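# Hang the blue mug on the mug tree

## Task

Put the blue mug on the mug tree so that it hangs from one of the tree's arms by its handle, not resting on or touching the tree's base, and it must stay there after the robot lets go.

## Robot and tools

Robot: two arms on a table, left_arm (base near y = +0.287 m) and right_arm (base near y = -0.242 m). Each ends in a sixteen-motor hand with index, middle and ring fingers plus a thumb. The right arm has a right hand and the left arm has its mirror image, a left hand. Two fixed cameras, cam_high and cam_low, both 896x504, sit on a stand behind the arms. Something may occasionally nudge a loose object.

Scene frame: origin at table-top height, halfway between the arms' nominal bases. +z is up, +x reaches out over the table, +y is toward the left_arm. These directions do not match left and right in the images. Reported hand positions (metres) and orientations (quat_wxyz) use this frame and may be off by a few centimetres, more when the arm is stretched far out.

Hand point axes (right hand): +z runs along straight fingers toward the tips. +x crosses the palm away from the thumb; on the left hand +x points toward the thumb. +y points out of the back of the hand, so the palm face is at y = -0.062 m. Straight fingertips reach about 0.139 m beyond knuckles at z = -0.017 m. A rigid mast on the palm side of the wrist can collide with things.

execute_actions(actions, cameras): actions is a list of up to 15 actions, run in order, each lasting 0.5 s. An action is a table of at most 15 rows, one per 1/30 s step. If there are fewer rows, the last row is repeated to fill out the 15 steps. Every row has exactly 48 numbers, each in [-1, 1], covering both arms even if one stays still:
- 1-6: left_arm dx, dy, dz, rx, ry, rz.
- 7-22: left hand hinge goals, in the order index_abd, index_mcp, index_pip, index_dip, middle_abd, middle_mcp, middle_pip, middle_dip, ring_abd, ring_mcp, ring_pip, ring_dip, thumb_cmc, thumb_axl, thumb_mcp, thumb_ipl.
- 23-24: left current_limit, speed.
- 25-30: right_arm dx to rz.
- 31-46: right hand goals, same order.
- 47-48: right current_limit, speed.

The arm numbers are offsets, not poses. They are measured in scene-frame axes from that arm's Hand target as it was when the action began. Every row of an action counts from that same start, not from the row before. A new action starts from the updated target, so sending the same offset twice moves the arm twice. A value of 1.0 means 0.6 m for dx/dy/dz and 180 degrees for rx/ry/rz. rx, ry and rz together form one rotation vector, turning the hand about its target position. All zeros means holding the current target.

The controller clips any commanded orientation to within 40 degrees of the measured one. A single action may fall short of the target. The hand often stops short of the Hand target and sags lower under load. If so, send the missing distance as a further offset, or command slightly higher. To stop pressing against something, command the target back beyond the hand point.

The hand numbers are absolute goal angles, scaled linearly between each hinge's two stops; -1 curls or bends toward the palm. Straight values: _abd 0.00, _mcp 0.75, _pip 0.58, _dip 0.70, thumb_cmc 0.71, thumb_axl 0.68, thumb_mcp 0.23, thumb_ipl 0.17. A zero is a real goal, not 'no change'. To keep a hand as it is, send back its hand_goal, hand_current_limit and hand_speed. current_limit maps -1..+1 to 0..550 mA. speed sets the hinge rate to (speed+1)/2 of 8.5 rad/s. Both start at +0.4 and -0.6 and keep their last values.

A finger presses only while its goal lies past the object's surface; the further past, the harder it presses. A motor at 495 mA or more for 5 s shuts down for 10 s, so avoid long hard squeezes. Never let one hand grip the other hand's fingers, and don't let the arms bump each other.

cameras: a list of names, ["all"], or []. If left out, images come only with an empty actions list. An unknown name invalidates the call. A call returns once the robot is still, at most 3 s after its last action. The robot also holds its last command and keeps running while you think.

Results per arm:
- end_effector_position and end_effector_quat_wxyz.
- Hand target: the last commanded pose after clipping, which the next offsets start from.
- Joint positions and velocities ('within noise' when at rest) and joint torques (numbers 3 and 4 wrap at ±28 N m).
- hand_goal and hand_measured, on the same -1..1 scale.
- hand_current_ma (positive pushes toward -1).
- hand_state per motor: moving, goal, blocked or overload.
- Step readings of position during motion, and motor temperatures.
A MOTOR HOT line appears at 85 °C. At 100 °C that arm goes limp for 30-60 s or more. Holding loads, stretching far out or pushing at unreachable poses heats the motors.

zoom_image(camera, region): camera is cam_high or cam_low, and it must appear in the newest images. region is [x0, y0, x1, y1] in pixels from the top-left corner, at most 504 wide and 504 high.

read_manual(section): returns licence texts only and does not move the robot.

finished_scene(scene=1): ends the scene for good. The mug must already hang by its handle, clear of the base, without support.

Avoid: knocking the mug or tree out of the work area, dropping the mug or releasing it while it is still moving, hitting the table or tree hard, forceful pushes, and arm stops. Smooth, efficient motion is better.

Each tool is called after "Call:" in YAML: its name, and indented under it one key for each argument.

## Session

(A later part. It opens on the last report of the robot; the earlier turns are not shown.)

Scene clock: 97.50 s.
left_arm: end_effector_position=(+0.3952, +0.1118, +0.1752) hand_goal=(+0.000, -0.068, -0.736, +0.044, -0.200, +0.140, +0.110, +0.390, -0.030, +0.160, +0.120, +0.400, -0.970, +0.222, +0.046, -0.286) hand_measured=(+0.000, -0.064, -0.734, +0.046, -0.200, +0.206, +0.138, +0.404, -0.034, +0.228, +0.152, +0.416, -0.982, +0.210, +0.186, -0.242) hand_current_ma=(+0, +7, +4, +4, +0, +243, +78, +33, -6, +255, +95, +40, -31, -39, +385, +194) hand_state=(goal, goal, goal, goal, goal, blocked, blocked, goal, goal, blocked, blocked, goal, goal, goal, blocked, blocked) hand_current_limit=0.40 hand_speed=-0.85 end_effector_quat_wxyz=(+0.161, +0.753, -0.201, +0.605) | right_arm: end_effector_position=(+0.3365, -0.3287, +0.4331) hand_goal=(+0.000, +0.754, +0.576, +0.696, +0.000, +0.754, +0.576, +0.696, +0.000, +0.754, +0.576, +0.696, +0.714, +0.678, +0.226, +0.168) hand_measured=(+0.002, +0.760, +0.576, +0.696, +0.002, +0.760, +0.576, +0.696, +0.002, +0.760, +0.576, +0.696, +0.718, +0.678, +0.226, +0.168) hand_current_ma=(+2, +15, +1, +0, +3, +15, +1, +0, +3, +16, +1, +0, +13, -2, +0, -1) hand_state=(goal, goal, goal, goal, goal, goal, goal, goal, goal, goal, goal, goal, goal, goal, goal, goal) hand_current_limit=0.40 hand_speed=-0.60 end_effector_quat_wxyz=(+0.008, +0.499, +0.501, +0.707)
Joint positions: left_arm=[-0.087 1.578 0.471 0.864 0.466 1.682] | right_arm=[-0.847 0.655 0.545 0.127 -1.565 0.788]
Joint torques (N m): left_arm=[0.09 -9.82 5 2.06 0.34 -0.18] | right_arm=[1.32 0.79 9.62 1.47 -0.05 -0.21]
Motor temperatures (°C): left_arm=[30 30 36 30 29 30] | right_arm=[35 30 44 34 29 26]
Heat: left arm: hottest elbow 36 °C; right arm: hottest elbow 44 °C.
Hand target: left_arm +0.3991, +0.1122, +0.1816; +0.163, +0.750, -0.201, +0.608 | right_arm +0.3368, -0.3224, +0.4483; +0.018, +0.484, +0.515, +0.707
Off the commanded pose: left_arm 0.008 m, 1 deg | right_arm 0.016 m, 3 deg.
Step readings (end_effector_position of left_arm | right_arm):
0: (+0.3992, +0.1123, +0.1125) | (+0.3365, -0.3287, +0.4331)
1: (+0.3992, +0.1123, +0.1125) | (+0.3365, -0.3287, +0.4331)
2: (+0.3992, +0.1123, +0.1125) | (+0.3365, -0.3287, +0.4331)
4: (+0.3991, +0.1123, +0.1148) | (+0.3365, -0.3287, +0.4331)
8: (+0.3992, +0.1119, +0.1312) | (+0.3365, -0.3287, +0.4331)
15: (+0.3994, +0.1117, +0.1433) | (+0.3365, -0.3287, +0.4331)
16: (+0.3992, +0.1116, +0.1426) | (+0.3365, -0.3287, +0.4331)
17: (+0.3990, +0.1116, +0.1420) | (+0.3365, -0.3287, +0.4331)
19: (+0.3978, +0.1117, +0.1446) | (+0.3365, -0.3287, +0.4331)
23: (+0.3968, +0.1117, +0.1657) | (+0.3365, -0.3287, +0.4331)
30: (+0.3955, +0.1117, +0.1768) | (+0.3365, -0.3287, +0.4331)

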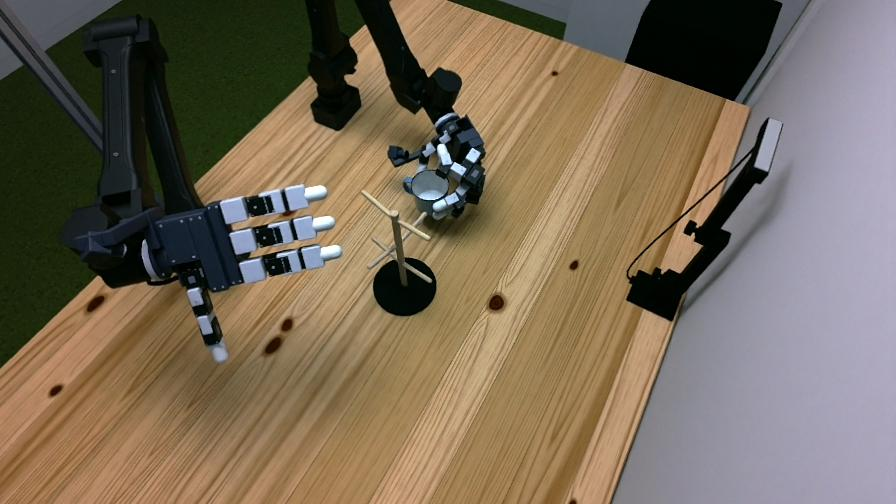

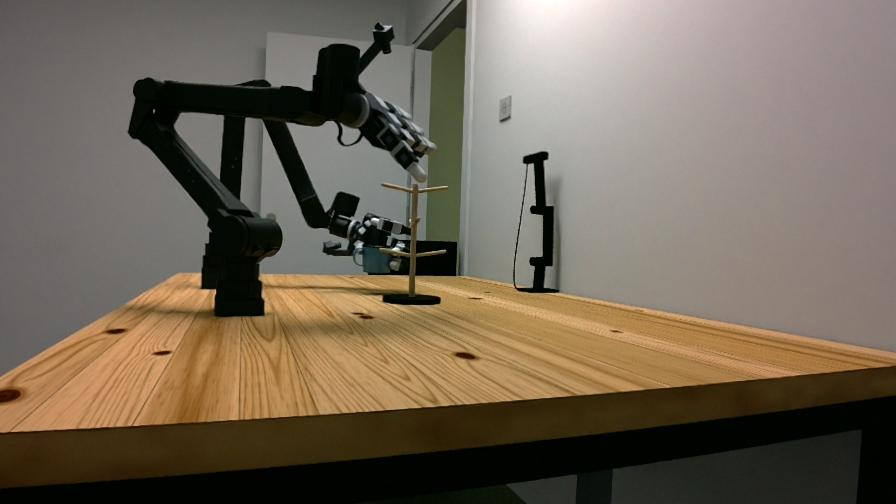

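Call:
execute_actions:
  actions:
    - [[0.0067,0.0217,0.065,0,0,0,0,-0.068,-0.737,0.043,-0.2,0.14,0.11,0.39,-0.03,0.16,0.12,0.4,-0.971,0.222,0.045,-0.286,0.4,-0.85,0,0,0,0,0,0,0,0.754,0.576,0.696,0,0.754,0.576,0.696,0,0.754,0.576,0.696,0.714,0.678,0.226,0.168,0.4,-0.6]]
    - [[0.0067,0.0217,0.065,0,0,0,0,-0.068,-0.737,0.043,-0.2,0.14,0.11,0.39,-0.03,0.16,0.12,0.4,-0.971,0.222,0.045,-0.286,0.4,-0.85,0,0,0,0,0,0,0,0.754,0.576,0.696,0,0.754,0.576,0.696,0,0.754,0.576,0.696,0.714,0.678,0.226,0.168,0.4,-0.6]]
    - [[0.0245,0,0.002,0.0009,0.0502,-0.00785,0,-0.068,-0.737,0.043,-0.2,0.14,0.11,0.39,-0.03,0.16,0.12,0.4,-0.971,0.222,0.045,-0.286,0.4,-0.85,0,0,0,0,0,0,0,0.754,0.576,0.696,0,0.754,0.576,0.696,0,0.754,0.576,0.696,0.714,0.678,0.226,0.168,0.4,-0.6]]
    - [[0.0245,0,0.002,0.0009,0.0502,-0.00785,0,-0.068,-0.737,0.043,-0.2,0.14,0.11,0.39,-0.03,0.16,0.12,0.4,-0.971,0.222,0.045,-0.286,0.4,-0.85,0,0,0,0,0,0,0,0.754,0.576,0.696,0,0.754,0.576,0.696,0,0.754,0.576,0.696,0.714,0.678,0.226,0.168,0.4,-0.6]]
    - [[0.0245,0,0.002,0.0009,0.0502,-0.00785,0,-0.068,-0.737,0.043,-0.2,0.14,0.11,0.39,-0.03,0.16,0.12,0.4,-0.971,0.222,0.045,-0.286,0.4,-0.85,0,0,0,0,0,0,0,0.754,0.576,0.696,0,0.754,0.576,0.696,0,0.754,0.576,0.696,0.714,0.678,0.226,0.168,0.4,-0.6]]
  cameras: ["all"]

Call:
zoom_image:
  camera: "cam_high"
  region: [380, 90, 540, 250]

Call:
zoom_image:
  camera: "cam_low"
  region: [310, 130, 460, 280]

Scene clock: 112.37 s.
left_arm: end_effector_position=(+0.4336, +0.1335, +0.2443) hand_goal=(+0.000, -0.068, -0.736, +0.044, -0.200, +0.140, +0.110, +0.390, -0.030, +0.160, +0.120, +0.400, -0.970, +0.222, +0.046, -0.286) hand_measured=(+0.000, -0.064, -0.734, +0.046, -0.200, +0.206, +0.138, +0.404, -0.034, +0.228, +0.152, +0.416, -0.982, +0.208, +0.186, -0.244) hand_current_ma=(+0, +7, +4, +4, +0, +243, +78, +33, -7, +255, +95, +40, -31, -39, +385, +183) hand_state=(goal, goal, goal, goal, goal, blocked, blocked, goal, goal, blocked, blocked, goal, goal, goal, blocked, blocked) hand_current_limit=0.40 hand_speed=-0.85 end_effector_quat_wxyz=(+0.226, +0.871, -0.185, +0.394) | right_arm: end_effector_position=(+0.3365, -0.3287, +0.4331) hand_goal=(+0.000, +0.754, +0.576, +0.696, +0.000, +0.754, +0.576, +0.696, +0.000, +0.754, +0.576, +0.696, +0.714, +0.678, +0.226, +0.168) hand_measured=(+0.002, +0.760, +0.576, +0.696, +0.002, +0.760, +0.576, +0.696, +0.002, +0.760, +0.576, +0.696, +0.718, +0.678, +0.226, +0.168) hand_current_ma=(+2, +15, +1, +0, +3, +15, +1, +0, +3, +16, +1, +0, +13, -2, +0, -1) hand_state=(goal, goal, goal, goal, goal, goal, goal, goal, goal, goal, goal, goal, goal, goal, goal, goal) hand_current_limit=0.40 hand_speed=-0.60 end_effector_quat_wxyz=(+0.008, +0.499, +0.501, +0.707)
Joint positions: left_arm=[-0.008 1.405 0.864 -0.247 0.596 1.772] | right_arm=[-0.847 0.655 0.545 0.127 -1.565 0.788]
Joint torques (N m): left_arm=[0.85 -9.17 10.58 1.35 0.95 -0.07] | right_arm=[1.49 -0.32 9.54 1.21 -0.08 -0.13]
Heat: left arm: hottest elbow 37 °C; right arm: hottest elbow 45 °C.
Hand target: left_arm +0.4513, +0.1382, +0.2632; +0.224, +0.865, -0.187, +0.409 | right_arm +0.3368, -0.3224, +0.4483; +0.018, +0.484, +0.515, +0.707
Off the commanded pose: left_arm 0.026 m, 2 deg | right_arm 0.016 m, 3 deg.
Step readings (end_effector_position of left_arm | right_arm):
0: (+0.3952, +0.1118, +0.1752) | (+0.3365, -0.3287, +0.4331)
1: (+0.3951, +0.1117, +0.1749) | (+0.3365, -0.3287, +0.4331)
2: (+0.3939, +0.1114, +0.1744) | (+0.3365, -0.3287, +0.4331)
4: (+0.3912, +0.1127, +0.1765) | (+0.3365, -0.3287, +0.4331)
8: (+0.3883, +0.1174, +0.1950) | (+0.3365, -0.3287, +0.4331)
15: (+0.3891, +0.1215, +0.2049) | (+0.3365, -0.3287, +0.4331)
16: (+0.3887, +0.1215, +0.2041) | (+0.3365, -0.3287, +0.4331)
17: (+0.3883, +0.1219, +0.2037) | (+0.3365, -0.3287, +0.4331)
19: (+0.3864, +0.1234, +0.2054) | (+0.3365, -0.3287, +0.4331)
23: (+0.3871, +0.1305, +0.2247) | (+0.3365, -0.3287, +0.4331)
30: (+0.3940, +0.1343, +0.2428) | (+0.3365, -0.3287, +0.4331)
31: (+0.3938, +0.1341, +0.2422) | (+0.3365, -0.3287, +0.4331)
32: (+0.3936, +0.1337, +0.2403) | (+0.3365, -0.3287, +0.4331)
34: (+0.3946, +0.1333, +0.2364) | (+0.3365, -0.3287, +0.4331)
38: (+0.4007, +0.1331, +0.2366) | (+0.3365, -0.3287, +0.4331)
45: (+0.4063, +0.1336, +0.2396) | (+0.3365, -0.3287, +0.4331)
46: (+0.4062, +0.1337, +0.2391) | (+0.3365, -0.3287, +0.4331)
47: (+0.4062, +0.1335, +0.2383) | (+0.3365, -0.3287, +0.4331)
49: (+0.4071, +0.1332, +0.2377) | (+0.3365, -0.3287, +0.4331)
53: (+0.4146, +0.1333, +0.2439) | (+0.3365, -0.3287, +0.4331)
60: (+0.4204, +0.1336, +0.2488) | (+0.3365, -0.3287, +0.4331)
61: (+0.4203, +0.1336, +0.2480) | (+0.3365, -0.3287, +0.4331)
62: (+0.4200, +0.1333, +0.2464) | (+0.3365, -0.3287, +0.4331)
64: (+0.4215, +0.1331, +0.2438) | (+0.3365, -0.3287, +0.4331)
68: (+0.4307, +0.1332, +0.2436) | (+0.3365, -0.3287, +0.4331)
75: (+0.4346, +0.1336, +0.2471) | (+0.3365, -0.3287, +0.4331)

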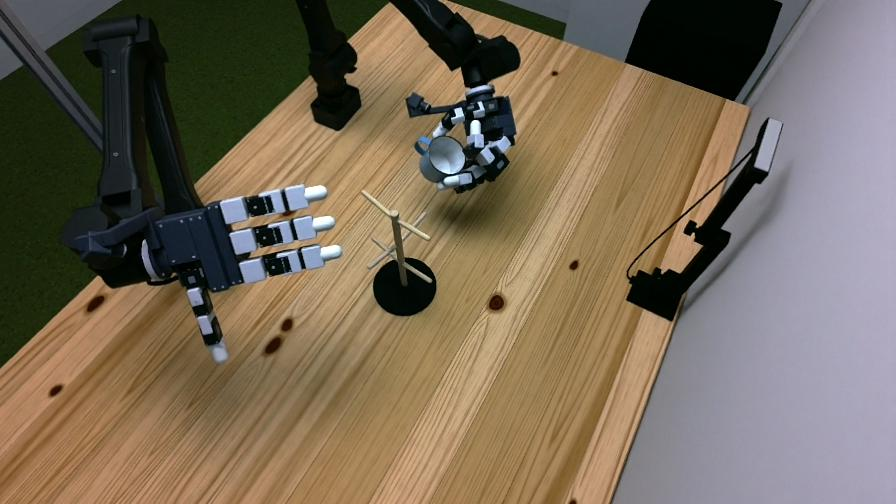

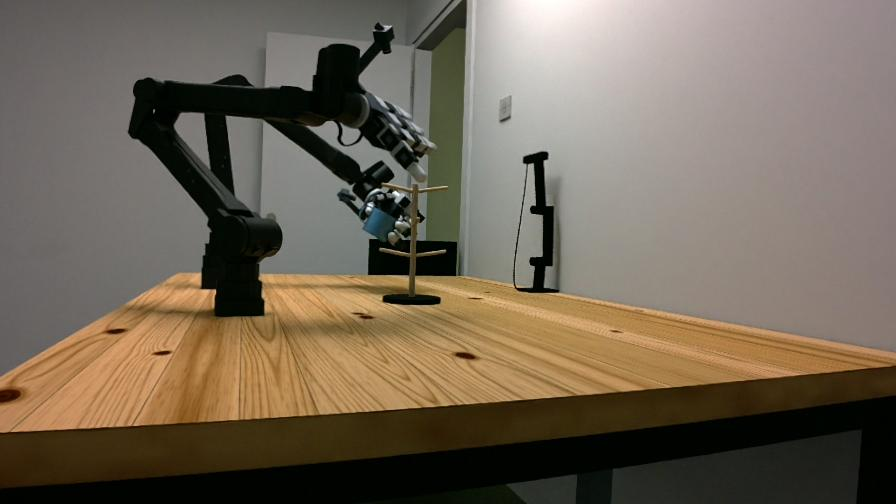

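Scaled by 3.150 from the camera's 896x504 image, which has a finer 1280x720 frame.

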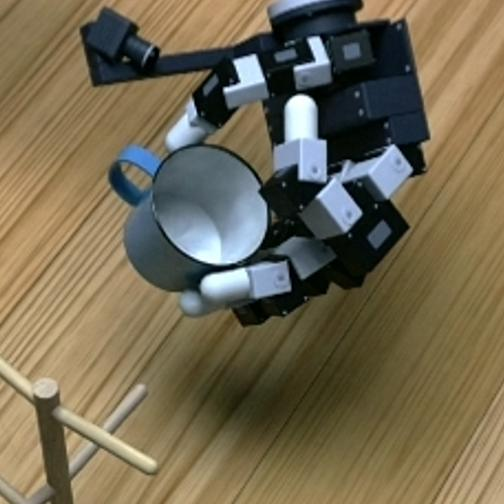

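Scaled by 3.360 from the camera's 896x504 image, which has a finer 1280x720 frame.

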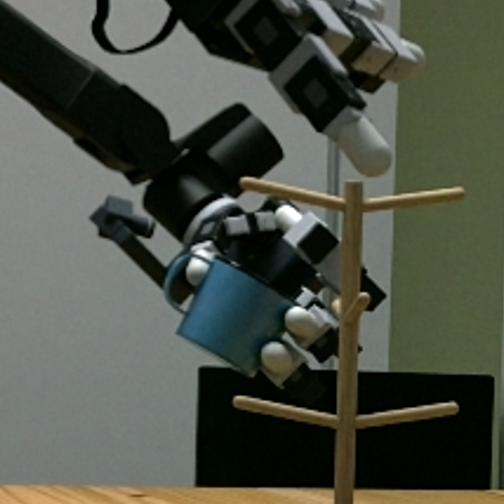

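Call:
execute_actions:
  actions:
    - [[0.0215,-0.0078,-0.01,0.0009,0.0502,-0.00785,0,-0.068,-0.737,0.043,-0.2,0.14,0.11,0.39,-0.03,0.16,0.12,0.4,-0.971,0.222,0.045,-0.286,0.4,-0.85,0,0,0,0,0,0,0,0.754,0.576,0.696,0,0.754,0.576,0.696,0,0.754,0.576,0.696,0.714,0.678,0.226,0.168,0.4,-0.6]]
    - [[0.0215,-0.0078,-0.01,0.0009,0.0502,-0.00785,0,-0.068,-0.737,0.043,-0.2,0.14,0.11,0.39,-0.03,0.16,0.12,0.4,-0.971,0.222,0.045,-0.286,0.4,-0.85,0,0,0,0,0,0,0,0.754,0.576,0.696,0,0.754,0.576,0.696,0,0.754,0.576,0.696,0.714,0.678,0.226,0.168,0.4,-0.6]]
    - [[0.0215,-0.0078,-0.01,0.0009,0.0502,-0.00785,0,-0.068,-0.737,0.043,-0.2,0.14,0.11,0.39,-0.03,0.16,0.12,0.4,-0.971,0.222,0.045,-0.286,0.4,-0.85,0,0,0,0,0,0,0,0.754,0.576,0.696,0,0.754,0.576,0.696,0,0.754,0.576,0.696,0.714,0.678,0.226,0.168,0.4,-0.6]]
    - [[0.0063,-0.0122,-0.0228,0.0009,0.0502,-0.00785,0,-0.068,-0.737,0.043,-0.2,0.14,0.11,0.39,-0.03,0.16,0.12,0.4,-0.971,0.222,0.045,-0.286,0.4,-0.85,0,0,0,0,0,0,0,0.754,0.576,0.696,0,0.754,0.576,0.696,0,0.754,0.576,0.696,0.714,0.678,0.226,0.168,0.4,-0.6]]
  cameras: ["all"]

Call:
zoom_image:
  camera: "cam_high"
  region: [380, 90, 540, 250]

Call:
zoom_image:
  camera: "cam_low"
  region: [310, 130, 460, 280]

Scene clock: 115.80 s.
left_arm: end_effector_position=(+0.4821, +0.1227, +0.2180) hand_goal=(+0.000, -0.068, -0.736, +0.044, -0.200, +0.140, +0.110, +0.390, -0.030, +0.160, +0.120, +0.400, -0.970, +0.222, +0.046, -0.286) hand_measured=(+0.000, -0.064, -0.734, +0.046, -0.196, +0.206, +0.138, +0.404, -0.030, +0.228, +0.152, +0.416, -0.982, +0.208, +0.186, -0.246) hand_current_ma=(+0, +9, +4, +4, +6, +243, +78, +33, -1, +255, +95, +40, -30, -39, +385, +170) hand_state=(goal, goal, goal, goal, goal, blocked, blocked, goal, goal, blocked, blocked, goal, goal, goal, blocked, blocked) hand_current_limit=0.40 hand_speed=-0.85 end_effector_quat_wxyz=(+0.284, +0.943, -0.140, +0.097) | right_arm: end_effector_position=(+0.3365, -0.3287, +0.4331) hand_goal=(+0.000, +0.754, +0.576, +0.696, +0.000, +0.754, +0.576, +0.696, +0.000, +0.754, +0.576, +0.696, +0.714, +0.678, +0.226, +0.168) hand_measured=(+0.002, +0.760, +0.576, +0.696, +0.002, +0.760, +0.576, +0.696, +0.002, +0.760, +0.576, +0.696, +0.718, +0.678, +0.226, +0.168) hand_current_ma=(+2, +15, +1, +0, +3, +15, +1, +0, +3, +16, +1, +0, +13, -2, +0, -1) hand_state=(goal, goal, goal, goal, goal, goal, goal, goal, goal, goal, goal, goal, goal, goal, goal, goal) hand_current_limit=0.40 hand_speed=-0.60 end_effector_quat_wxyz=(+0.008, +0.499, +0.501, +0.707)
Joint positions: left_arm=[-0.031 1.754 1.357 -1.056 0.601 1.841] | right_arm=[-0.847 0.655 0.545 0.127 -1.565 0.788]
Joint torques (N m): left_arm=[-0.44 -13.8 9.8 -0.14 1.12 0.09] | right_arm=[2.32 0.21 9.5 1.06 -0.12 -0.18]
Heat: left arm: hottest elbow 38 °C; right arm: hottest elbow 45 °C.
Hand target: left_arm +0.4938, +0.1170, +0.2315; +0.286, +0.940, -0.152, +0.108 | right_arm +0.3368, -0.3224, +0.4483; +0.018, +0.484, +0.515, +0.707
Off the commanded pose: left_arm 0.019 m, 2 deg | right_arm 0.016 m, 3 deg.
Step readings (end_effector_position of left_arm | right_arm):
0: (+0.4335, +0.1335, +0.2443) | (+0.3365, -0.3287, +0.4331)
1: (+0.4336, +0.1335, +0.2443) | (+0.3365, -0.3287, +0.4331)
2: (+0.4337, +0.1334, +0.2440) | (+0.3365, -0.3287, +0.4331)
4: (+0.4365, +0.1333, +0.2432) | (+0.3365, -0.3287, +0.4331)
8: (+0.4470, +0.1336, +0.2418) | (+0.3365, -0.3287, +0.4331)
15: (+0.4485, +0.1336, +0.2393) | (+0.3365, -0.3287, +0.4331)
16: (+0.4483, +0.1336, +0.2393) | (+0.3365, -0.3287, +0.4331)
17: (+0.4482, +0.1336, +0.2391) | (+0.3365, -0.3287, +0.4331)
19: (+0.4512, +0.1336, +0.2390) | (+0.3365, -0.3287, +0.4331)
23: (+0.4625, +0.1340, +0.2378) | (+0.3365, -0.3287, +0.4331)
30: (+0.4634, +0.1340, +0.2338) | (+0.3365, -0.3287, +0.4331)
31: (+0.4630, +0.1340, +0.2340) | (+0.3365, -0.3287, +0.4331)
32: (+0.4627, +0.1339, +0.2339) | (+0.3365, -0.3287, +0.4331)
34: (+0.4656, +0.1332, +0.2349) | (+0.3365, -0.3287, +0.4331)
38: (+0.4773, +0.1318, +0.2342) | (+0.3365, -0.3287, +0.4331)
45: (+0.4775, +0.1316, +0.2286) | (+0.3365, -0.3287, +0.4331)
46: (+0.4770, +0.1314, +0.2285) | (+0.3365, -0.3287, +0.4331)
47: (+0.4764, +0.1312, +0.2287) | (+0.3365, -0.3287, +0.4331)
49: (+0.4777, +0.1298, +0.2291) | (+0.3365, -0.3287, +0.4331)
53: (+0.4837, +0.1254, +0.2249) | (+0.3365, -0.3287, +0.4331)
60: (+0.4807, +0.1227, +0.2150) | (+0.3365, -0.3287, +0.4331)

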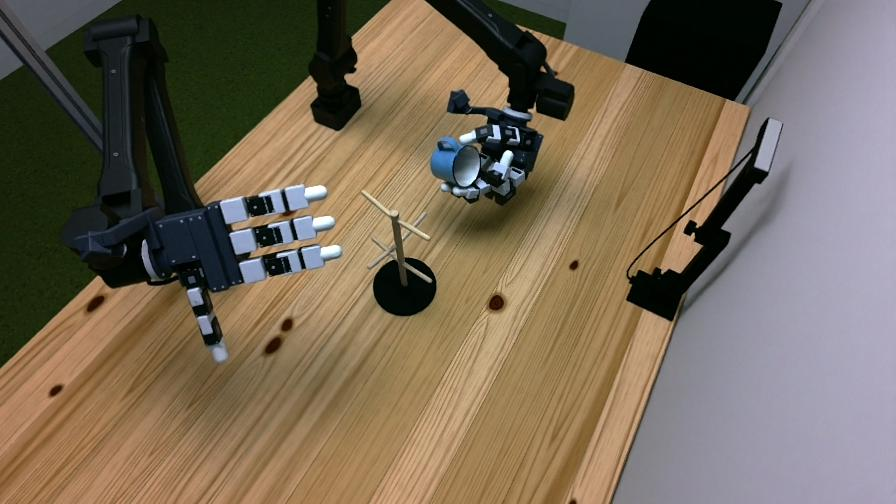

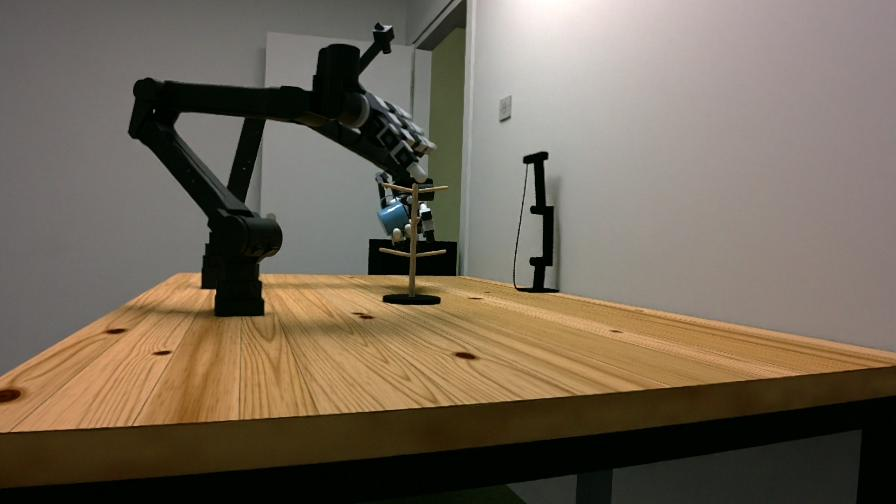

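Scaled by 3.150 from the camera's 896x504 image, which has a finer 1280x720 frame.

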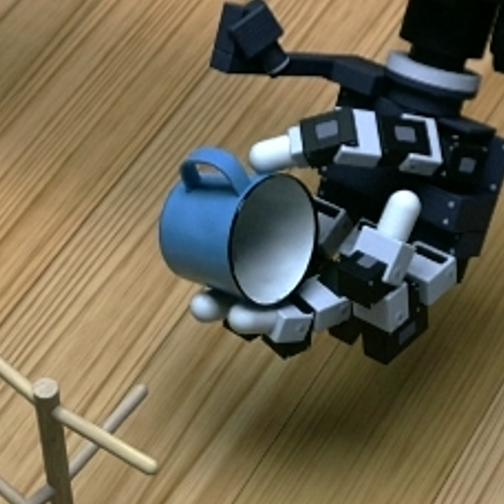

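Scaled by 3.360 from the camera's 896x504 image, which has a finer 1280x720 frame.

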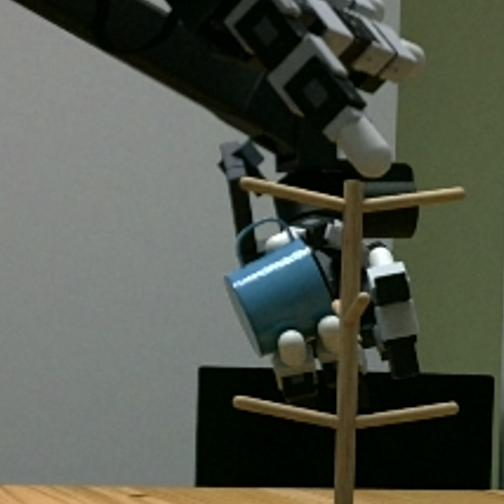

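Call:
execute_actions:
  actions:
    - [[0.0063,-0.0122,-0.0228,0.0009,0.0502,-0.00785,0,-0.068,-0.737,0.043,-0.2,0.14,0.11,0.39,-0.03,0.16,0.12,0.4,-0.971,0.222,0.045,-0.286,0.4,-0.85,0,0,0,0,0,0,0,0.754,0.576,0.696,0,0.754,0.576,0.696,0,0.754,0.576,0.696,0.714,0.678,0.226,0.168,0.4,-0.6]]
    - [[0.0063,-0.0122,-0.0228,0.0009,0.0502,-0.00785,0,-0.068,-0.737,0.043,-0.2,0.14,0.11,0.39,-0.03,0.16,0.12,0.4,-0.971,0.222,0.045,-0.286,0.4,-0.85,0,0,0,0,0,0,0,0.754,0.576,0.696,0,0.754,0.576,0.696,0,0.754,0.576,0.696,0.714,0.678,0.226,0.168,0.4,-0.6]]
  cameras: ["all"]

Scene clock: 119.93 s.
left_arm: end_effector_position=(+0.4926, +0.1086, +0.1940) hand_goal=(+0.000, -0.068, -0.736, +0.044, -0.200, +0.140, +0.110, +0.390, -0.030, +0.160, +0.120, +0.400, -0.970, +0.222, +0.046, -0.286) hand_measured=(+0.000, -0.064, -0.734, +0.046, -0.194, +0.206, +0.138, +0.404, -0.028, +0.228, +0.152, +0.416, -0.978, +0.208, +0.186, -0.248) hand_current_ma=(+0, +10, +4, +3, +11, +243, +78, +33, +2, +255, +95, +40, -19, -39, +385, +163) hand_state=(goal, goal, goal, goal, goal, blocked, blocked, goal, goal, blocked, blocked, goal, goal, goal, blocked, blocked) hand_current_limit=0.40 hand_speed=-0.85 end_effector_quat_wxyz=(+0.305, +0.944, -0.116, -0.056) | right_arm: end_effector_position=(+0.3365, -0.3287, +0.4331) hand_goal=(+0.000, +0.754, +0.576, +0.696, +0.000, +0.754, +0.576, +0.696, +0.000, +0.754, +0.576, +0.696, +0.714, +0.678, +0.226, +0.168) hand_measured=(+0.002, +0.760, +0.576, +0.696, +0.002, +0.760, +0.576, +0.696, +0.002, +0.760, +0.576, +0.696, +0.718, +0.678, +0.226, +0.168) hand_current_ma=(+2, +15, +1, +0, +3, +15, +1, +0, +3, +16, +1, +0, +13, -2, +0, -1) hand_state=(goal, goal, goal, goal, goal, goal, goal, goal, goal, goal, goal, goal, goal, goal, goal, goal) hand_current_limit=0.40 hand_speed=-0.60 end_effector_quat_wxyz=(+0.008, +0.499, +0.501, +0.707)
Joint positions: left_arm=[-0.057 1.951 1.573 -1.398 0.601 1.865] | right_arm=[-0.847 0.655 0.545 0.127 -1.565 0.788]
Joint torques (N m): left_arm=[-0.5 -15.62 9.14 -1.05 0.98 0.21] | right_arm=[1.85 0.38 9.48 1.42 -0.09 -0.11]
Heat: left arm: hottest elbow 39 °C; right arm: hottest elbow 45 °C.
Hand target: left_arm +0.5013, +0.1022, +0.2042; +0.306, +0.942, -0.129, -0.048 | right_arm +0.3368, -0.3224, +0.4483; +0.018, +0.484, +0.515, +0.707
Off the commanded pose: left_arm 0.015 m, 2 deg | right_arm 0.016 m, 3 deg.
Step readings (end_effector_position of left_arm | right_arm):
0: (+0.4821, +0.1227, +0.2180) | (+0.3365, -0.3287, +0.4331)
1: (+0.4820, +0.1227, +0.2183) | (+0.3365, -0.3287, +0.4331)
2: (+0.4815, +0.1225, +0.2184) | (+0.3365, -0.3287, +0.4331)
4: (+0.4824, +0.1219, +0.2189) | (+0.3365, -0.3287, +0.4331)
8: (+0.4880, +0.1185, +0.2138) | (+0.3365, -0.3287, +0.4331)
15: (+0.4855, +0.1159, +0.2025) | (+0.3365, -0.3287, +0.4331)
16: (+0.4852, +0.1156, +0.2027) | (+0.3365, -0.3287, +0.4331)
17: (+0.4847, +0.1152, +0.2032) | (+0.3365, -0.3287, +0.4331)
19: (+0.4866, +0.1140, +0.2054) | (+0.3365, -0.3287, +0.4331)
23: (+0.4941, +0.1115, +0.2029) | (+0.3365, -0.3287, +0.4331)
30: (+0.4912, +0.1093, +0.1912) | (+0.3365, -0.3287, +0.4331)

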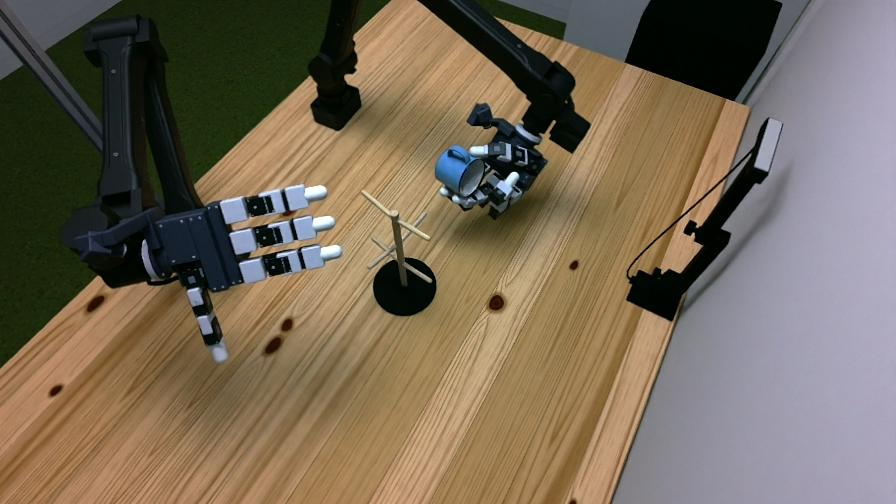

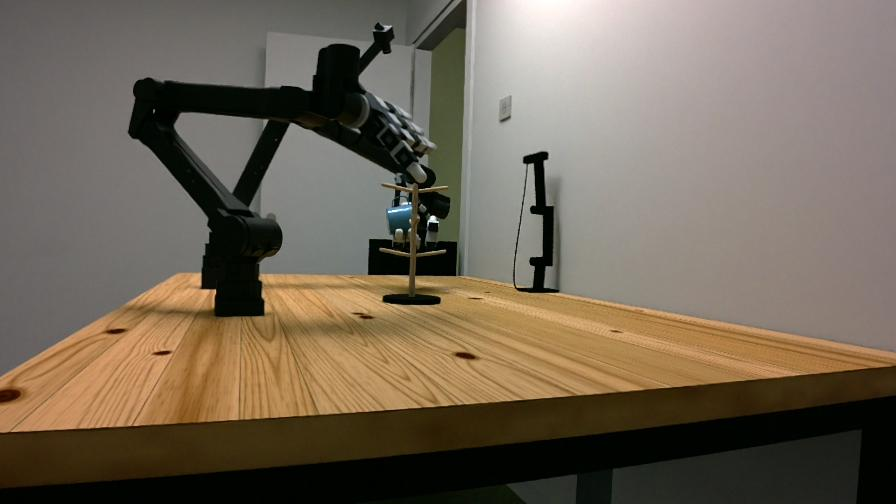

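Call:
zoom_image:
  camera: "cam_high"
  region: [420, 90, 560, 230]

Call:
zoom_image:
  camera: "cam_low"
  region: [370, 150, 470, 310]

Scaled by 3.600 from the camera's 896x504 image, which has a finer 1280x720 frame.

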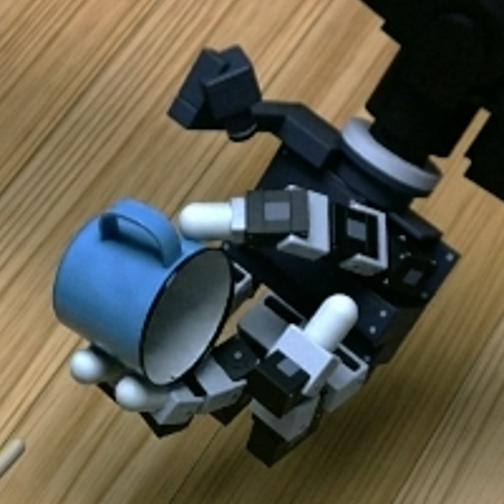

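Scaled by 3.150 from the camera's 896x504 image, which has a finer 1280x720 frame.

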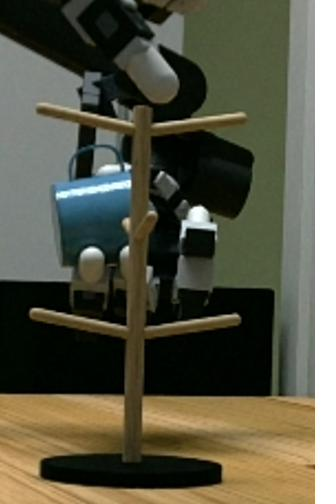

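Call:
execute_actions:
  actions:
    - [[0.0063,-0.0122,-0.0228,0.0009,0.0502,-0.00785,0,-0.068,-0.737,0.043,-0.2,0.14,0.11,0.39,-0.03,0.16,0.12,0.4,-0.971,0.222,0.045,-0.286,0.4,-0.85,0,0,0,0,0,0,0,0.754,0.576,0.696,0,0.754,0.576,0.696,0,0.754,0.576,0.696,0.714,0.678,0.226,0.168,0.4,-0.6]]
  cameras: ["all"]

Call:
zoom_image:
  camera: "cam_high"
  region: [340, 90, 560, 310]

Call:
zoom_image:
  camera: "cam_low"
  region: [370, 170, 470, 310]

Scene clock: 123.43 s.
left_arm: end_effector_position=(+0.4977, +0.1008, +0.1810) hand_goal=(+0.000, -0.068, -0.736, +0.044, -0.200, +0.140, +0.110, +0.390, -0.030, +0.160, +0.120, +0.400, -0.970, +0.222, +0.046, -0.286) hand_measured=(+0.000, -0.064, -0.734, +0.046, -0.192, +0.206, +0.138, +0.404, -0.028, +0.228, +0.152, +0.416, -0.976, +0.208, +0.186, -0.248) hand_current_ma=(+0, +10, +3, +3, +14, +243, +78, +33, +3, +255, +95, +40, -13, -39, +385, +160) hand_state=(goal, goal, goal, goal, goal, blocked, blocked, goal, goal, blocked, blocked, goal, goal, goal, blocked, blocked) hand_current_limit=0.40 hand_speed=-0.85 end_effector_quat_wxyz=(+0.312, +0.935, -0.103, -0.133) | right_arm: end_effector_position=(+0.3365, -0.3287, +0.4331) hand_goal=(+0.000, +0.754, +0.576, +0.696, +0.000, +0.754, +0.576, +0.696, +0.000, +0.754, +0.576, +0.696, +0.714, +0.678, +0.226, +0.168) hand_measured=(+0.002, +0.760, +0.576, +0.696, +0.002, +0.760, +0.576, +0.696, +0.002, +0.760, +0.576, +0.696, +0.718, +0.678, +0.226, +0.168) hand_current_ma=(+2, +15, +1, +0, +3, +15, +1, +0, +3, +16, +1, +0, +13, -2, +0, -1) hand_state=(goal, goal, goal, goal, goal, goal, goal, goal, goal, goal, goal, goal, goal, goal, goal, goal) hand_current_limit=0.40 hand_speed=-0.60 end_effector_quat_wxyz=(+0.008, +0.499, +0.501, +0.707)
Joint positions: left_arm=[-0.071 2.059 1.687 -1.567 0.601 1.877] | right_arm=[-0.847 0.655 0.545 0.127 -1.565 0.788]
Joint torques (N m): left_arm=[-0.32 -16.56 8.77 -1.47 0.89 0.25] | right_arm=[0.32 0.38 9.72 1.42 -0.1 -0.1]
Heat: left arm: hottest elbow 40 °C; right arm: hottest elbow 45 °C.
Hand target: left_arm +0.5051, +0.0949, +0.1906; +0.313, +0.934, -0.116, -0.126 | right_arm +0.3368, -0.3224, +0.4483; +0.018, +0.484, +0.515, +0.707
Off the commanded pose: left_arm 0.013 m, 2 deg | right_arm 0.016 m, 3 deg.
Step readings (end_effector_position of left_arm | right_arm):
0: (+0.4925, +0.1086, +0.1940) | (+0.3365, -0.3287, +0.4331)
1: (+0.4925, +0.1086, +0.1942) | (+0.3365, -0.3287, +0.4331)
2: (+0.4921, +0.1086, +0.1947) | (+0.3365, -0.3287, +0.4331)
4: (+0.4933, +0.1078, +0.1962) | (+0.3365, -0.3287, +0.4331)
8: (+0.4990, +0.1043, +0.1912) | (+0.3365, -0.3287, +0.4331)
15: (+0.4959, +0.1011, +0.1775) | (+0.3365, -0.3287, +0.4331)

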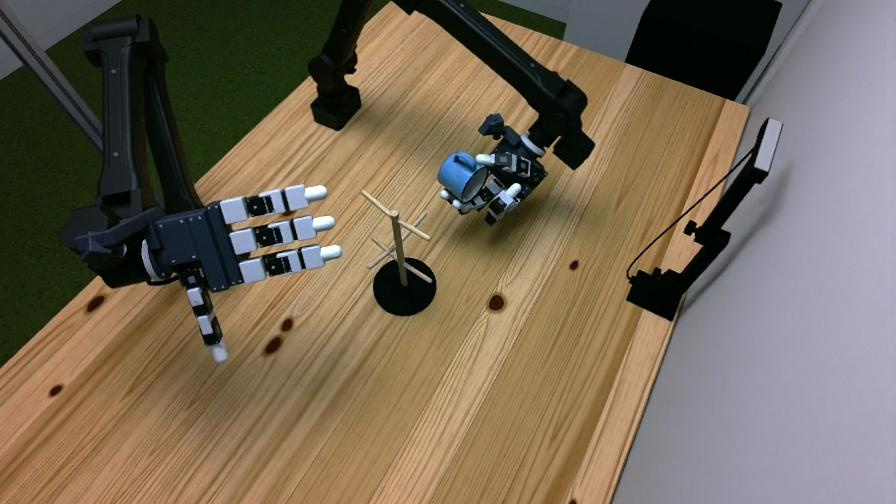

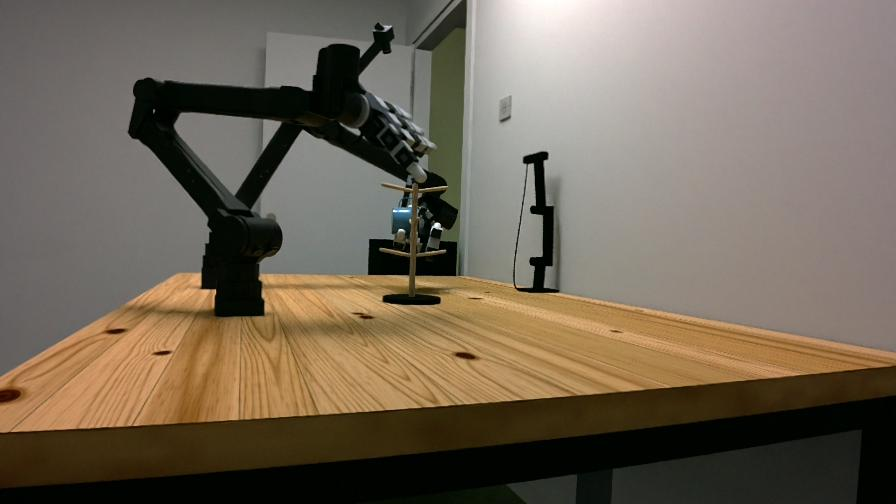

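Scaled by 2.291 from the camera's 896x504 image, which has a finer 1280x720 frame.

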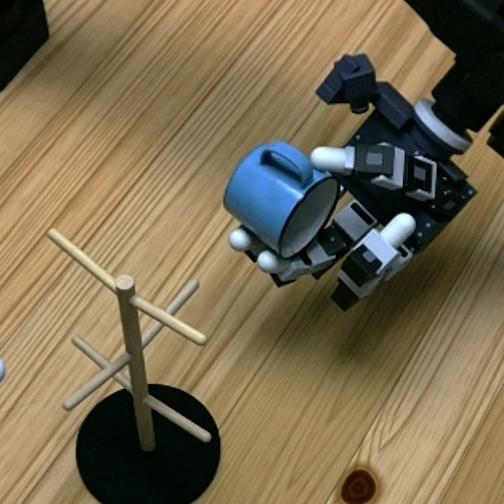

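Scaled by 3.600 from the camera's 896x504 image, which has a finer 1280x720 frame.

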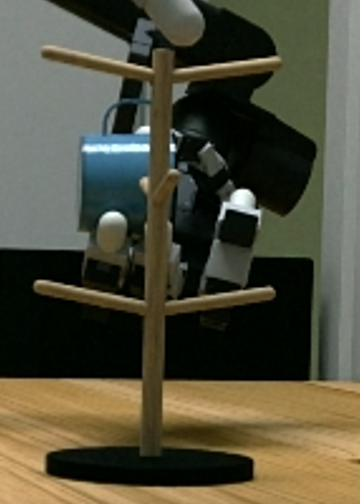

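Call:
zoom_image:
  camera: "cam_high"
  region: [425, 135, 525, 235]

Call:
zoom_image:
  camera: "cam_low"
  region: [380, 180, 450, 260]

Scaled by 5.040 from the camera's 896x504 image, which has a finer 1280x720 frame.

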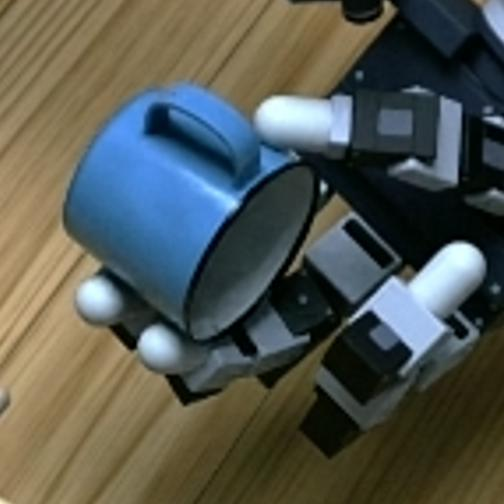

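Scaled by 6.300 from the camera's 896x504 image, which has a finer 1280x720 frame.

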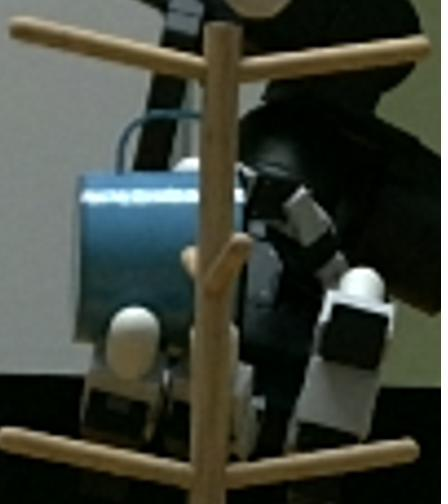

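Call:
execute_actions:
  actions:
    - [[-0.0056,-0.0333,-0.0154,0,0,0,0,-0.068,-0.737,0.043,-0.2,0.14,0.11,0.39,-0.03,0.16,0.12,0.4,-0.971,0.222,0.045,-0.286,0.4,-0.85,0,0,0,0,0,0,0,0.754,0.576,0.696,0,0.754,0.576,0.696,0,0.754,0.576,0.696,0.714,0.678,0.226,0.168,0.4,-0.6]]
    - [[-0.0056,-0.0333,-0.0154,0,0,0,0,-0.068,-0.737,0.043,-0.2,0.14,0.11,0.39,-0.03,0.16,0.12,0.4,-0.971,0.222,0.045,-0.286,0.4,-0.85,0,0,0,0,0,0,0,0.754,0.576,0.696,0,0.754,0.576,0.696,0,0.754,0.576,0.696,0.714,0.678,0.226,0.168,0.4,-0.6]]
    - [[-0.0056,-0.0333,-0.0154,0,0,0,0,-0.068,-0.737,0.043,-0.2,0.14,0.11,0.39,-0.03,0.16,0.12,0.4,-0.971,0.222,0.045,-0.286,0.4,-0.85,0,0,0,0,0,0,0,0.754,0.576,0.696,0,0.754,0.576,0.696,0,0.754,0.576,0.696,0.714,0.678,0.226,0.168,0.4,-0.6]]
  cameras: ["all"]

Call:
zoom_image:
  camera: "cam_high"
  region: [360, 130, 500, 270]

Call:
zoom_image:
  camera: "cam_low"
  region: [380, 180, 450, 260]

Scene clock: 131.63 s.
left_arm: end_effector_position=(+0.4933, +0.0391, +0.1703) hand_goal=(+0.000, -0.068, -0.736, +0.044, -0.200, +0.140, +0.110, +0.390, -0.030, +0.160, +0.120, +0.400, -0.970, +0.222, +0.046, -0.286) hand_measured=(+0.000, -0.064, -0.734, +0.046, -0.192, +0.206, +0.138, +0.404, -0.028, +0.228, +0.152, +0.416, -0.976, +0.208, +0.186, -0.248) hand_current_ma=(+0, +10, +3, +3, +14, +243, +78, +33, +3, +255, +95, +40, -13, -39, +385, +160) hand_state=(goal, goal, goal, goal, goal, blocked, blocked, goal, goal, blocked, blocked, goal, goal, goal, blocked, blocked) hand_current_limit=0.40 hand_speed=-0.85 end_effector_quat_wxyz=(+0.310, +0.935, -0.124, -0.120) | right_arm: end_effector_position=(+0.3365, -0.3287, +0.4331) hand_goal=(+0.000, +0.754, +0.576, +0.696, +0.000, +0.754, +0.576, +0.696, +0.000, +0.754, +0.576, +0.696, +0.714, +0.678, +0.226, +0.168) hand_measured=(+0.002, +0.760, +0.576, +0.696, +0.002, +0.760, +0.576, +0.696, +0.002, +0.760, +0.576, +0.696, +0.718, +0.678, +0.226, +0.168) hand_current_ma=(+2, +15, +1, +0, +3, +15, +1, +0, +3, +16, +1, +0, +13, -2, +0, -1) hand_state=(goal, goal, goal, goal, goal, goal, goal, goal, goal, goal, goal, goal, goal, goal, goal, goal) hand_current_limit=0.40 hand_speed=-0.60 end_effector_quat_wxyz=(+0.008, +0.499, +0.501, +0.707)
Joint positions: left_arm=[-0.178 2.059 1.665 -1.458 0.626 1.792] | right_arm=[-0.847 0.655 0.545 0.127 -1.565 0.788]
Joint torques (N m): left_arm=[-0.44 -16.5 5.78 0.05 1.2 -0.01] | right_arm=[1.55 -1.03 9.65 1.22 -0.14 -0.22]
Heat: left arm: hottest elbow 39 °C; right arm: hottest elbow 45 °C.
Hand target: left_arm +0.4951, +0.0350, +0.1629; +0.313, +0.934, -0.116, -0.126 | right_arm +0.3368, -0.3224, +0.4483; +0.018, +0.484, +0.515, +0.707
Off the commanded pose: left_arm 0.009 m, 1 deg | right_arm 0.016 m, 3 deg.
Step readings (end_effector_position of left_arm | right_arm):
0: (+0.4977, +0.1008, +0.1810) | (+0.3365, -0.3287, +0.4331)
1: (+0.4977, +0.1008, +0.1810) | (+0.3365, -0.3287, +0.4331)
2: (+0.4975, +0.1004, +0.1810) | (+0.3365, -0.3287, +0.4331)
4: (+0.4969, +0.0985, +0.1810) | (+0.3365, -0.3287, +0.4331)
8: (+0.4955, +0.0888, +0.1808) | (+0.3365, -0.3287, +0.4331)
15: (+0.4927, +0.0782, +0.1807) | (+0.3365, -0.3287, +0.4331)
16: (+0.4928, +0.0782, +0.1807) | (+0.3365, -0.3287, +0.4331)
17: (+0.4937, +0.0778, +0.1806) | (+0.3365, -0.3287, +0.4331)
19: (+0.4962, +0.0762, +0.1801) | (+0.3365, -0.3287, +0.4331)
23: (+0.4984, +0.0695, +0.1791) | (+0.3365, -0.3287, +0.4331)
30: (+0.4965, +0.0594, +0.1788) | (+0.3365, -0.3287, +0.4331)
31: (+0.4967, +0.0591, +0.1787) | (+0.3365, -0.3287, +0.4331)
32: (+0.4969, +0.0580, +0.1782) | (+0.3365, -0.3287, +0.4331)
34: (+0.4975, +0.0559, +0.1762) | (+0.3365, -0.3287, +0.4331)
38: (+0.4953, +0.0493, +0.1712) | (+0.3365, -0.3287, +0.4331)
45: (+0.4929, +0.0393, +0.1705) | (+0.3365, -0.3287, +0.4331)

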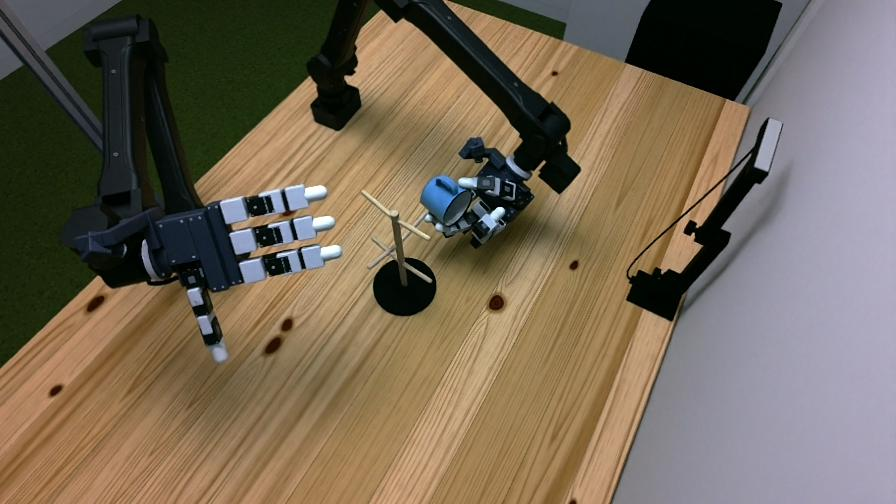

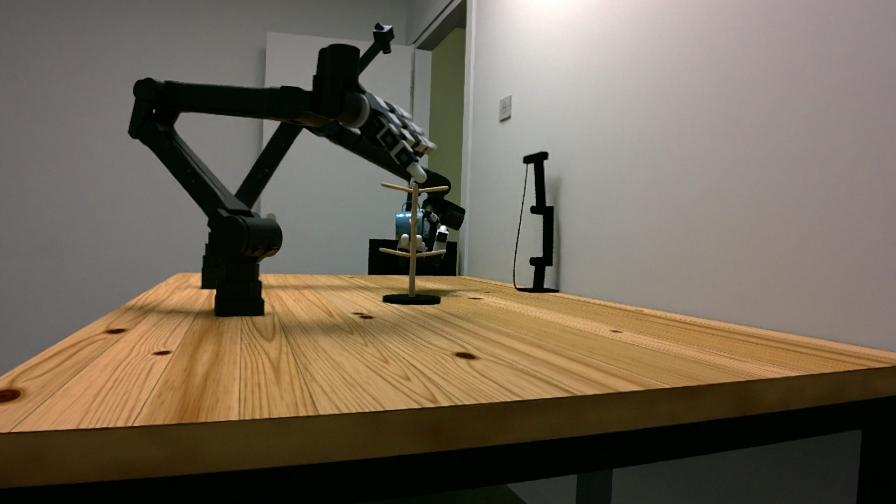

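Scaled by 3.600 from the camera's 896x504 image, which has a finer 1280x720 frame.

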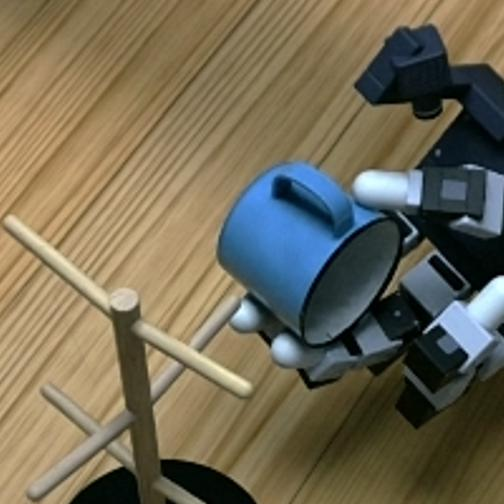

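Scaled by 6.300 from the camera's 896x504 image, which has a finer 1280x720 frame.

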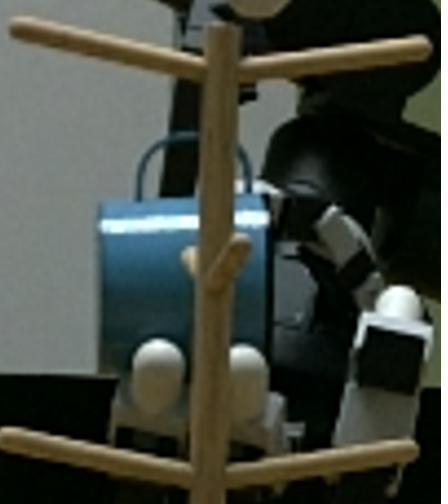

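Call:
execute_actions:
  actions:
    - [[-0.005,-0.01,-0.0217,0,0,0,0,-0.068,-0.737,0.043,-0.2,0.14,0.11,0.39,-0.03,0.16,0.12,0.4,-0.971,0.222,0.045,-0.286,0.4,-0.85,0,0,0,0,0,0,0,0.754,0.576,0.696,0,0.754,0.576,0.696,0,0.754,0.576,0.696,0.714,0.678,0.226,0.168,0.4,-0.6]]
    - [[-0.005,-0.01,-0.0217,0,0,0,0,-0.068,-0.737,0.043,-0.2,0.14,0.11,0.39,-0.03,0.16,0.12,0.4,-0.971,0.222,0.045,-0.286,0.4,-0.85,0,0,0,0,0,0,0,0.754,0.576,0.696,0,0.754,0.576,0.696,0,0.754,0.576,0.696,0.714,0.678,0.226,0.168,0.4,-0.6]]
  cameras: ["all"]

Call:
zoom_image:
  camera: "cam_high"
  region: [360, 150, 480, 270]

Call:
zoom_image:
  camera: "cam_low"
  region: [380, 180, 450, 260]

Scene clock: 136.30 s.
left_arm: end_effector_position=(+0.4890, +0.0296, +0.1448) hand_goal=(+0.000, -0.068, -0.736, +0.044, -0.200, +0.140, +0.110, +0.390, -0.030, +0.160, +0.120, +0.400, -0.970, +0.222, +0.046, -0.286) hand_measured=(+0.000, -0.064, -0.734, +0.046, -0.192, +0.206, +0.138, +0.404, -0.028, +0.228, +0.152, +0.416, -0.976, +0.208, +0.186, -0.248) hand_current_ma=(+0, +10, +3, +3, +14, +243, +78, +33, +4, +255, +95, +40, -13, -39, +385, +160) hand_state=(goal, goal, goal, goal, goal, blocked, blocked, goal, goal, blocked, blocked, goal, goal, goal, blocked, blocked) hand_current_limit=0.40 hand_speed=-0.85 end_effector_quat_wxyz=(+0.310, +0.935, -0.122, -0.119) | right_arm: end_effector_position=(+0.3365, -0.3287, +0.4331) hand_goal=(+0.000, +0.754, +0.576, +0.696, +0.000, +0.754, +0.576, +0.696, +0.000, +0.754, +0.576, +0.696, +0.714, +0.678, +0.226, +0.168) hand_measured=(+0.002, +0.760, +0.576, +0.696, +0.002, +0.760, +0.576, +0.696, +0.002, +0.760, +0.576, +0.696, +0.718, +0.678, +0.226, +0.168) hand_current_ma=(+2, +15, +1, +0, +3, +15, +1, +0, +3, +16, +1, +0, +13, -2, +0, -1) hand_state=(goal, goal, goal, goal, goal, goal, goal, goal, goal, goal, goal, goal, goal, goal, goal, goal) hand_current_limit=0.40 hand_speed=-0.60 end_effector_quat_wxyz=(+0.008, +0.499, +0.501, +0.707)
Joint positions: left_arm=[-0.195 2.074 1.619 -1.381 0.631 1.765] | right_arm=[-0.847 0.655 0.545 0.127 -1.565 0.788]
Joint torques (N m): left_arm=[-0.67 -16.03 5.6 0.09 1.24 -0.02] | right_arm=[1.38 0.44 9.42 1.54 -0.17 -0.17]
Heat: left arm: hottest elbow 39 °C; right arm: hottest elbow 45 °C.
Hand target: left_arm +0.4891, +0.0230, +0.1367; +0.313, +0.934, -0.116, -0.126 | right_arm +0.3368, -0.3224, +0.4483; +0.018, +0.484, +0.515, +0.707
Off the commanded pose: left_arm 0.010 m, 1 deg | right_arm 0.016 m, 3 deg.
Step readings (end_effector_position of left_arm | right_arm):
0: (+0.4933, +0.0391, +0.1703) | (+0.3365, -0.3287, +0.4331)
1: (+0.4933, +0.0391, +0.1702) | (+0.3365, -0.3287, +0.4331)
2: (+0.4936, +0.0390, +0.1696) | (+0.3365, -0.3287, +0.4331)
4: (+0.4940, +0.0388, +0.1677) | (+0.3365, -0.3287, +0.4331)
8: (+0.4926, +0.0385, +0.1618) | (+0.3365, -0.3287, +0.4331)
15: (+0.4922, +0.0369, +0.1584) | (+0.3365, -0.3287, +0.4331)
16: (+0.4922, +0.0366, +0.1584) | (+0.3365, -0.3287, +0.4331)
17: (+0.4922, +0.0361, +0.1579) | (+0.3365, -0.3287, +0.4331)
19: (+0.4925, +0.0353, +0.1559) | (+0.3365, -0.3287, +0.4331)
23: (+0.4900, +0.0328, +0.1495) | (+0.3365, -0.3287, +0.4331)
30: (+0.4888, +0.0297, +0.1448) | (+0.3365, -0.3287, +0.4331)

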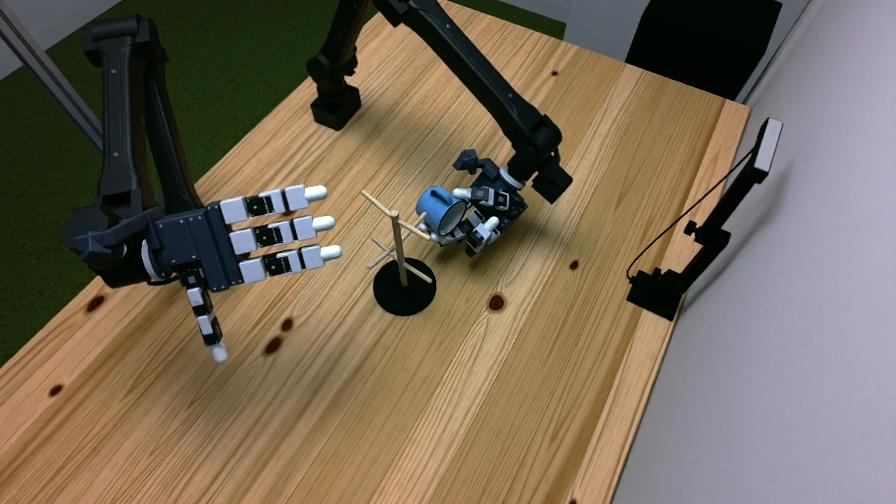

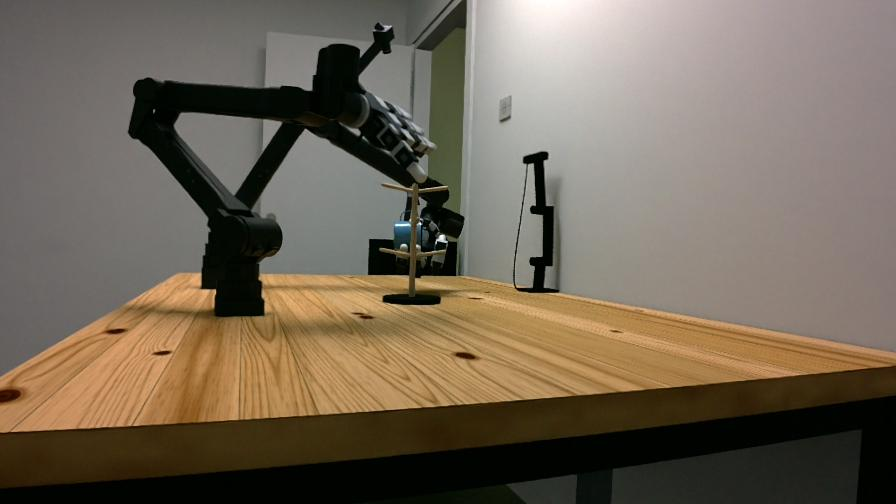

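Scaled by 4.200 from the camera's 896x504 image, which has a finer 1280x720 frame.

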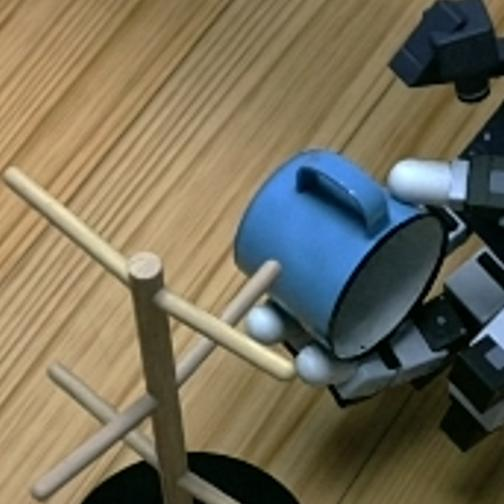

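Scaled by 6.300 from the camera's 896x504 image, which has a finer 1280x720 frame.

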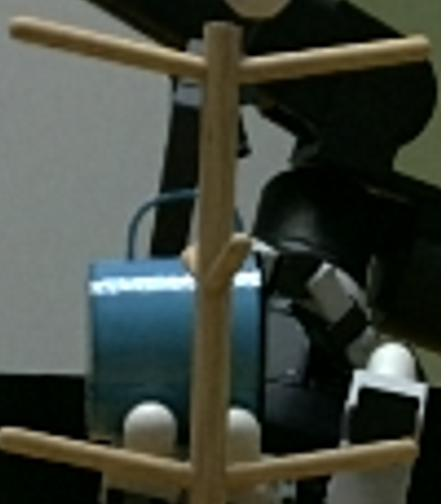

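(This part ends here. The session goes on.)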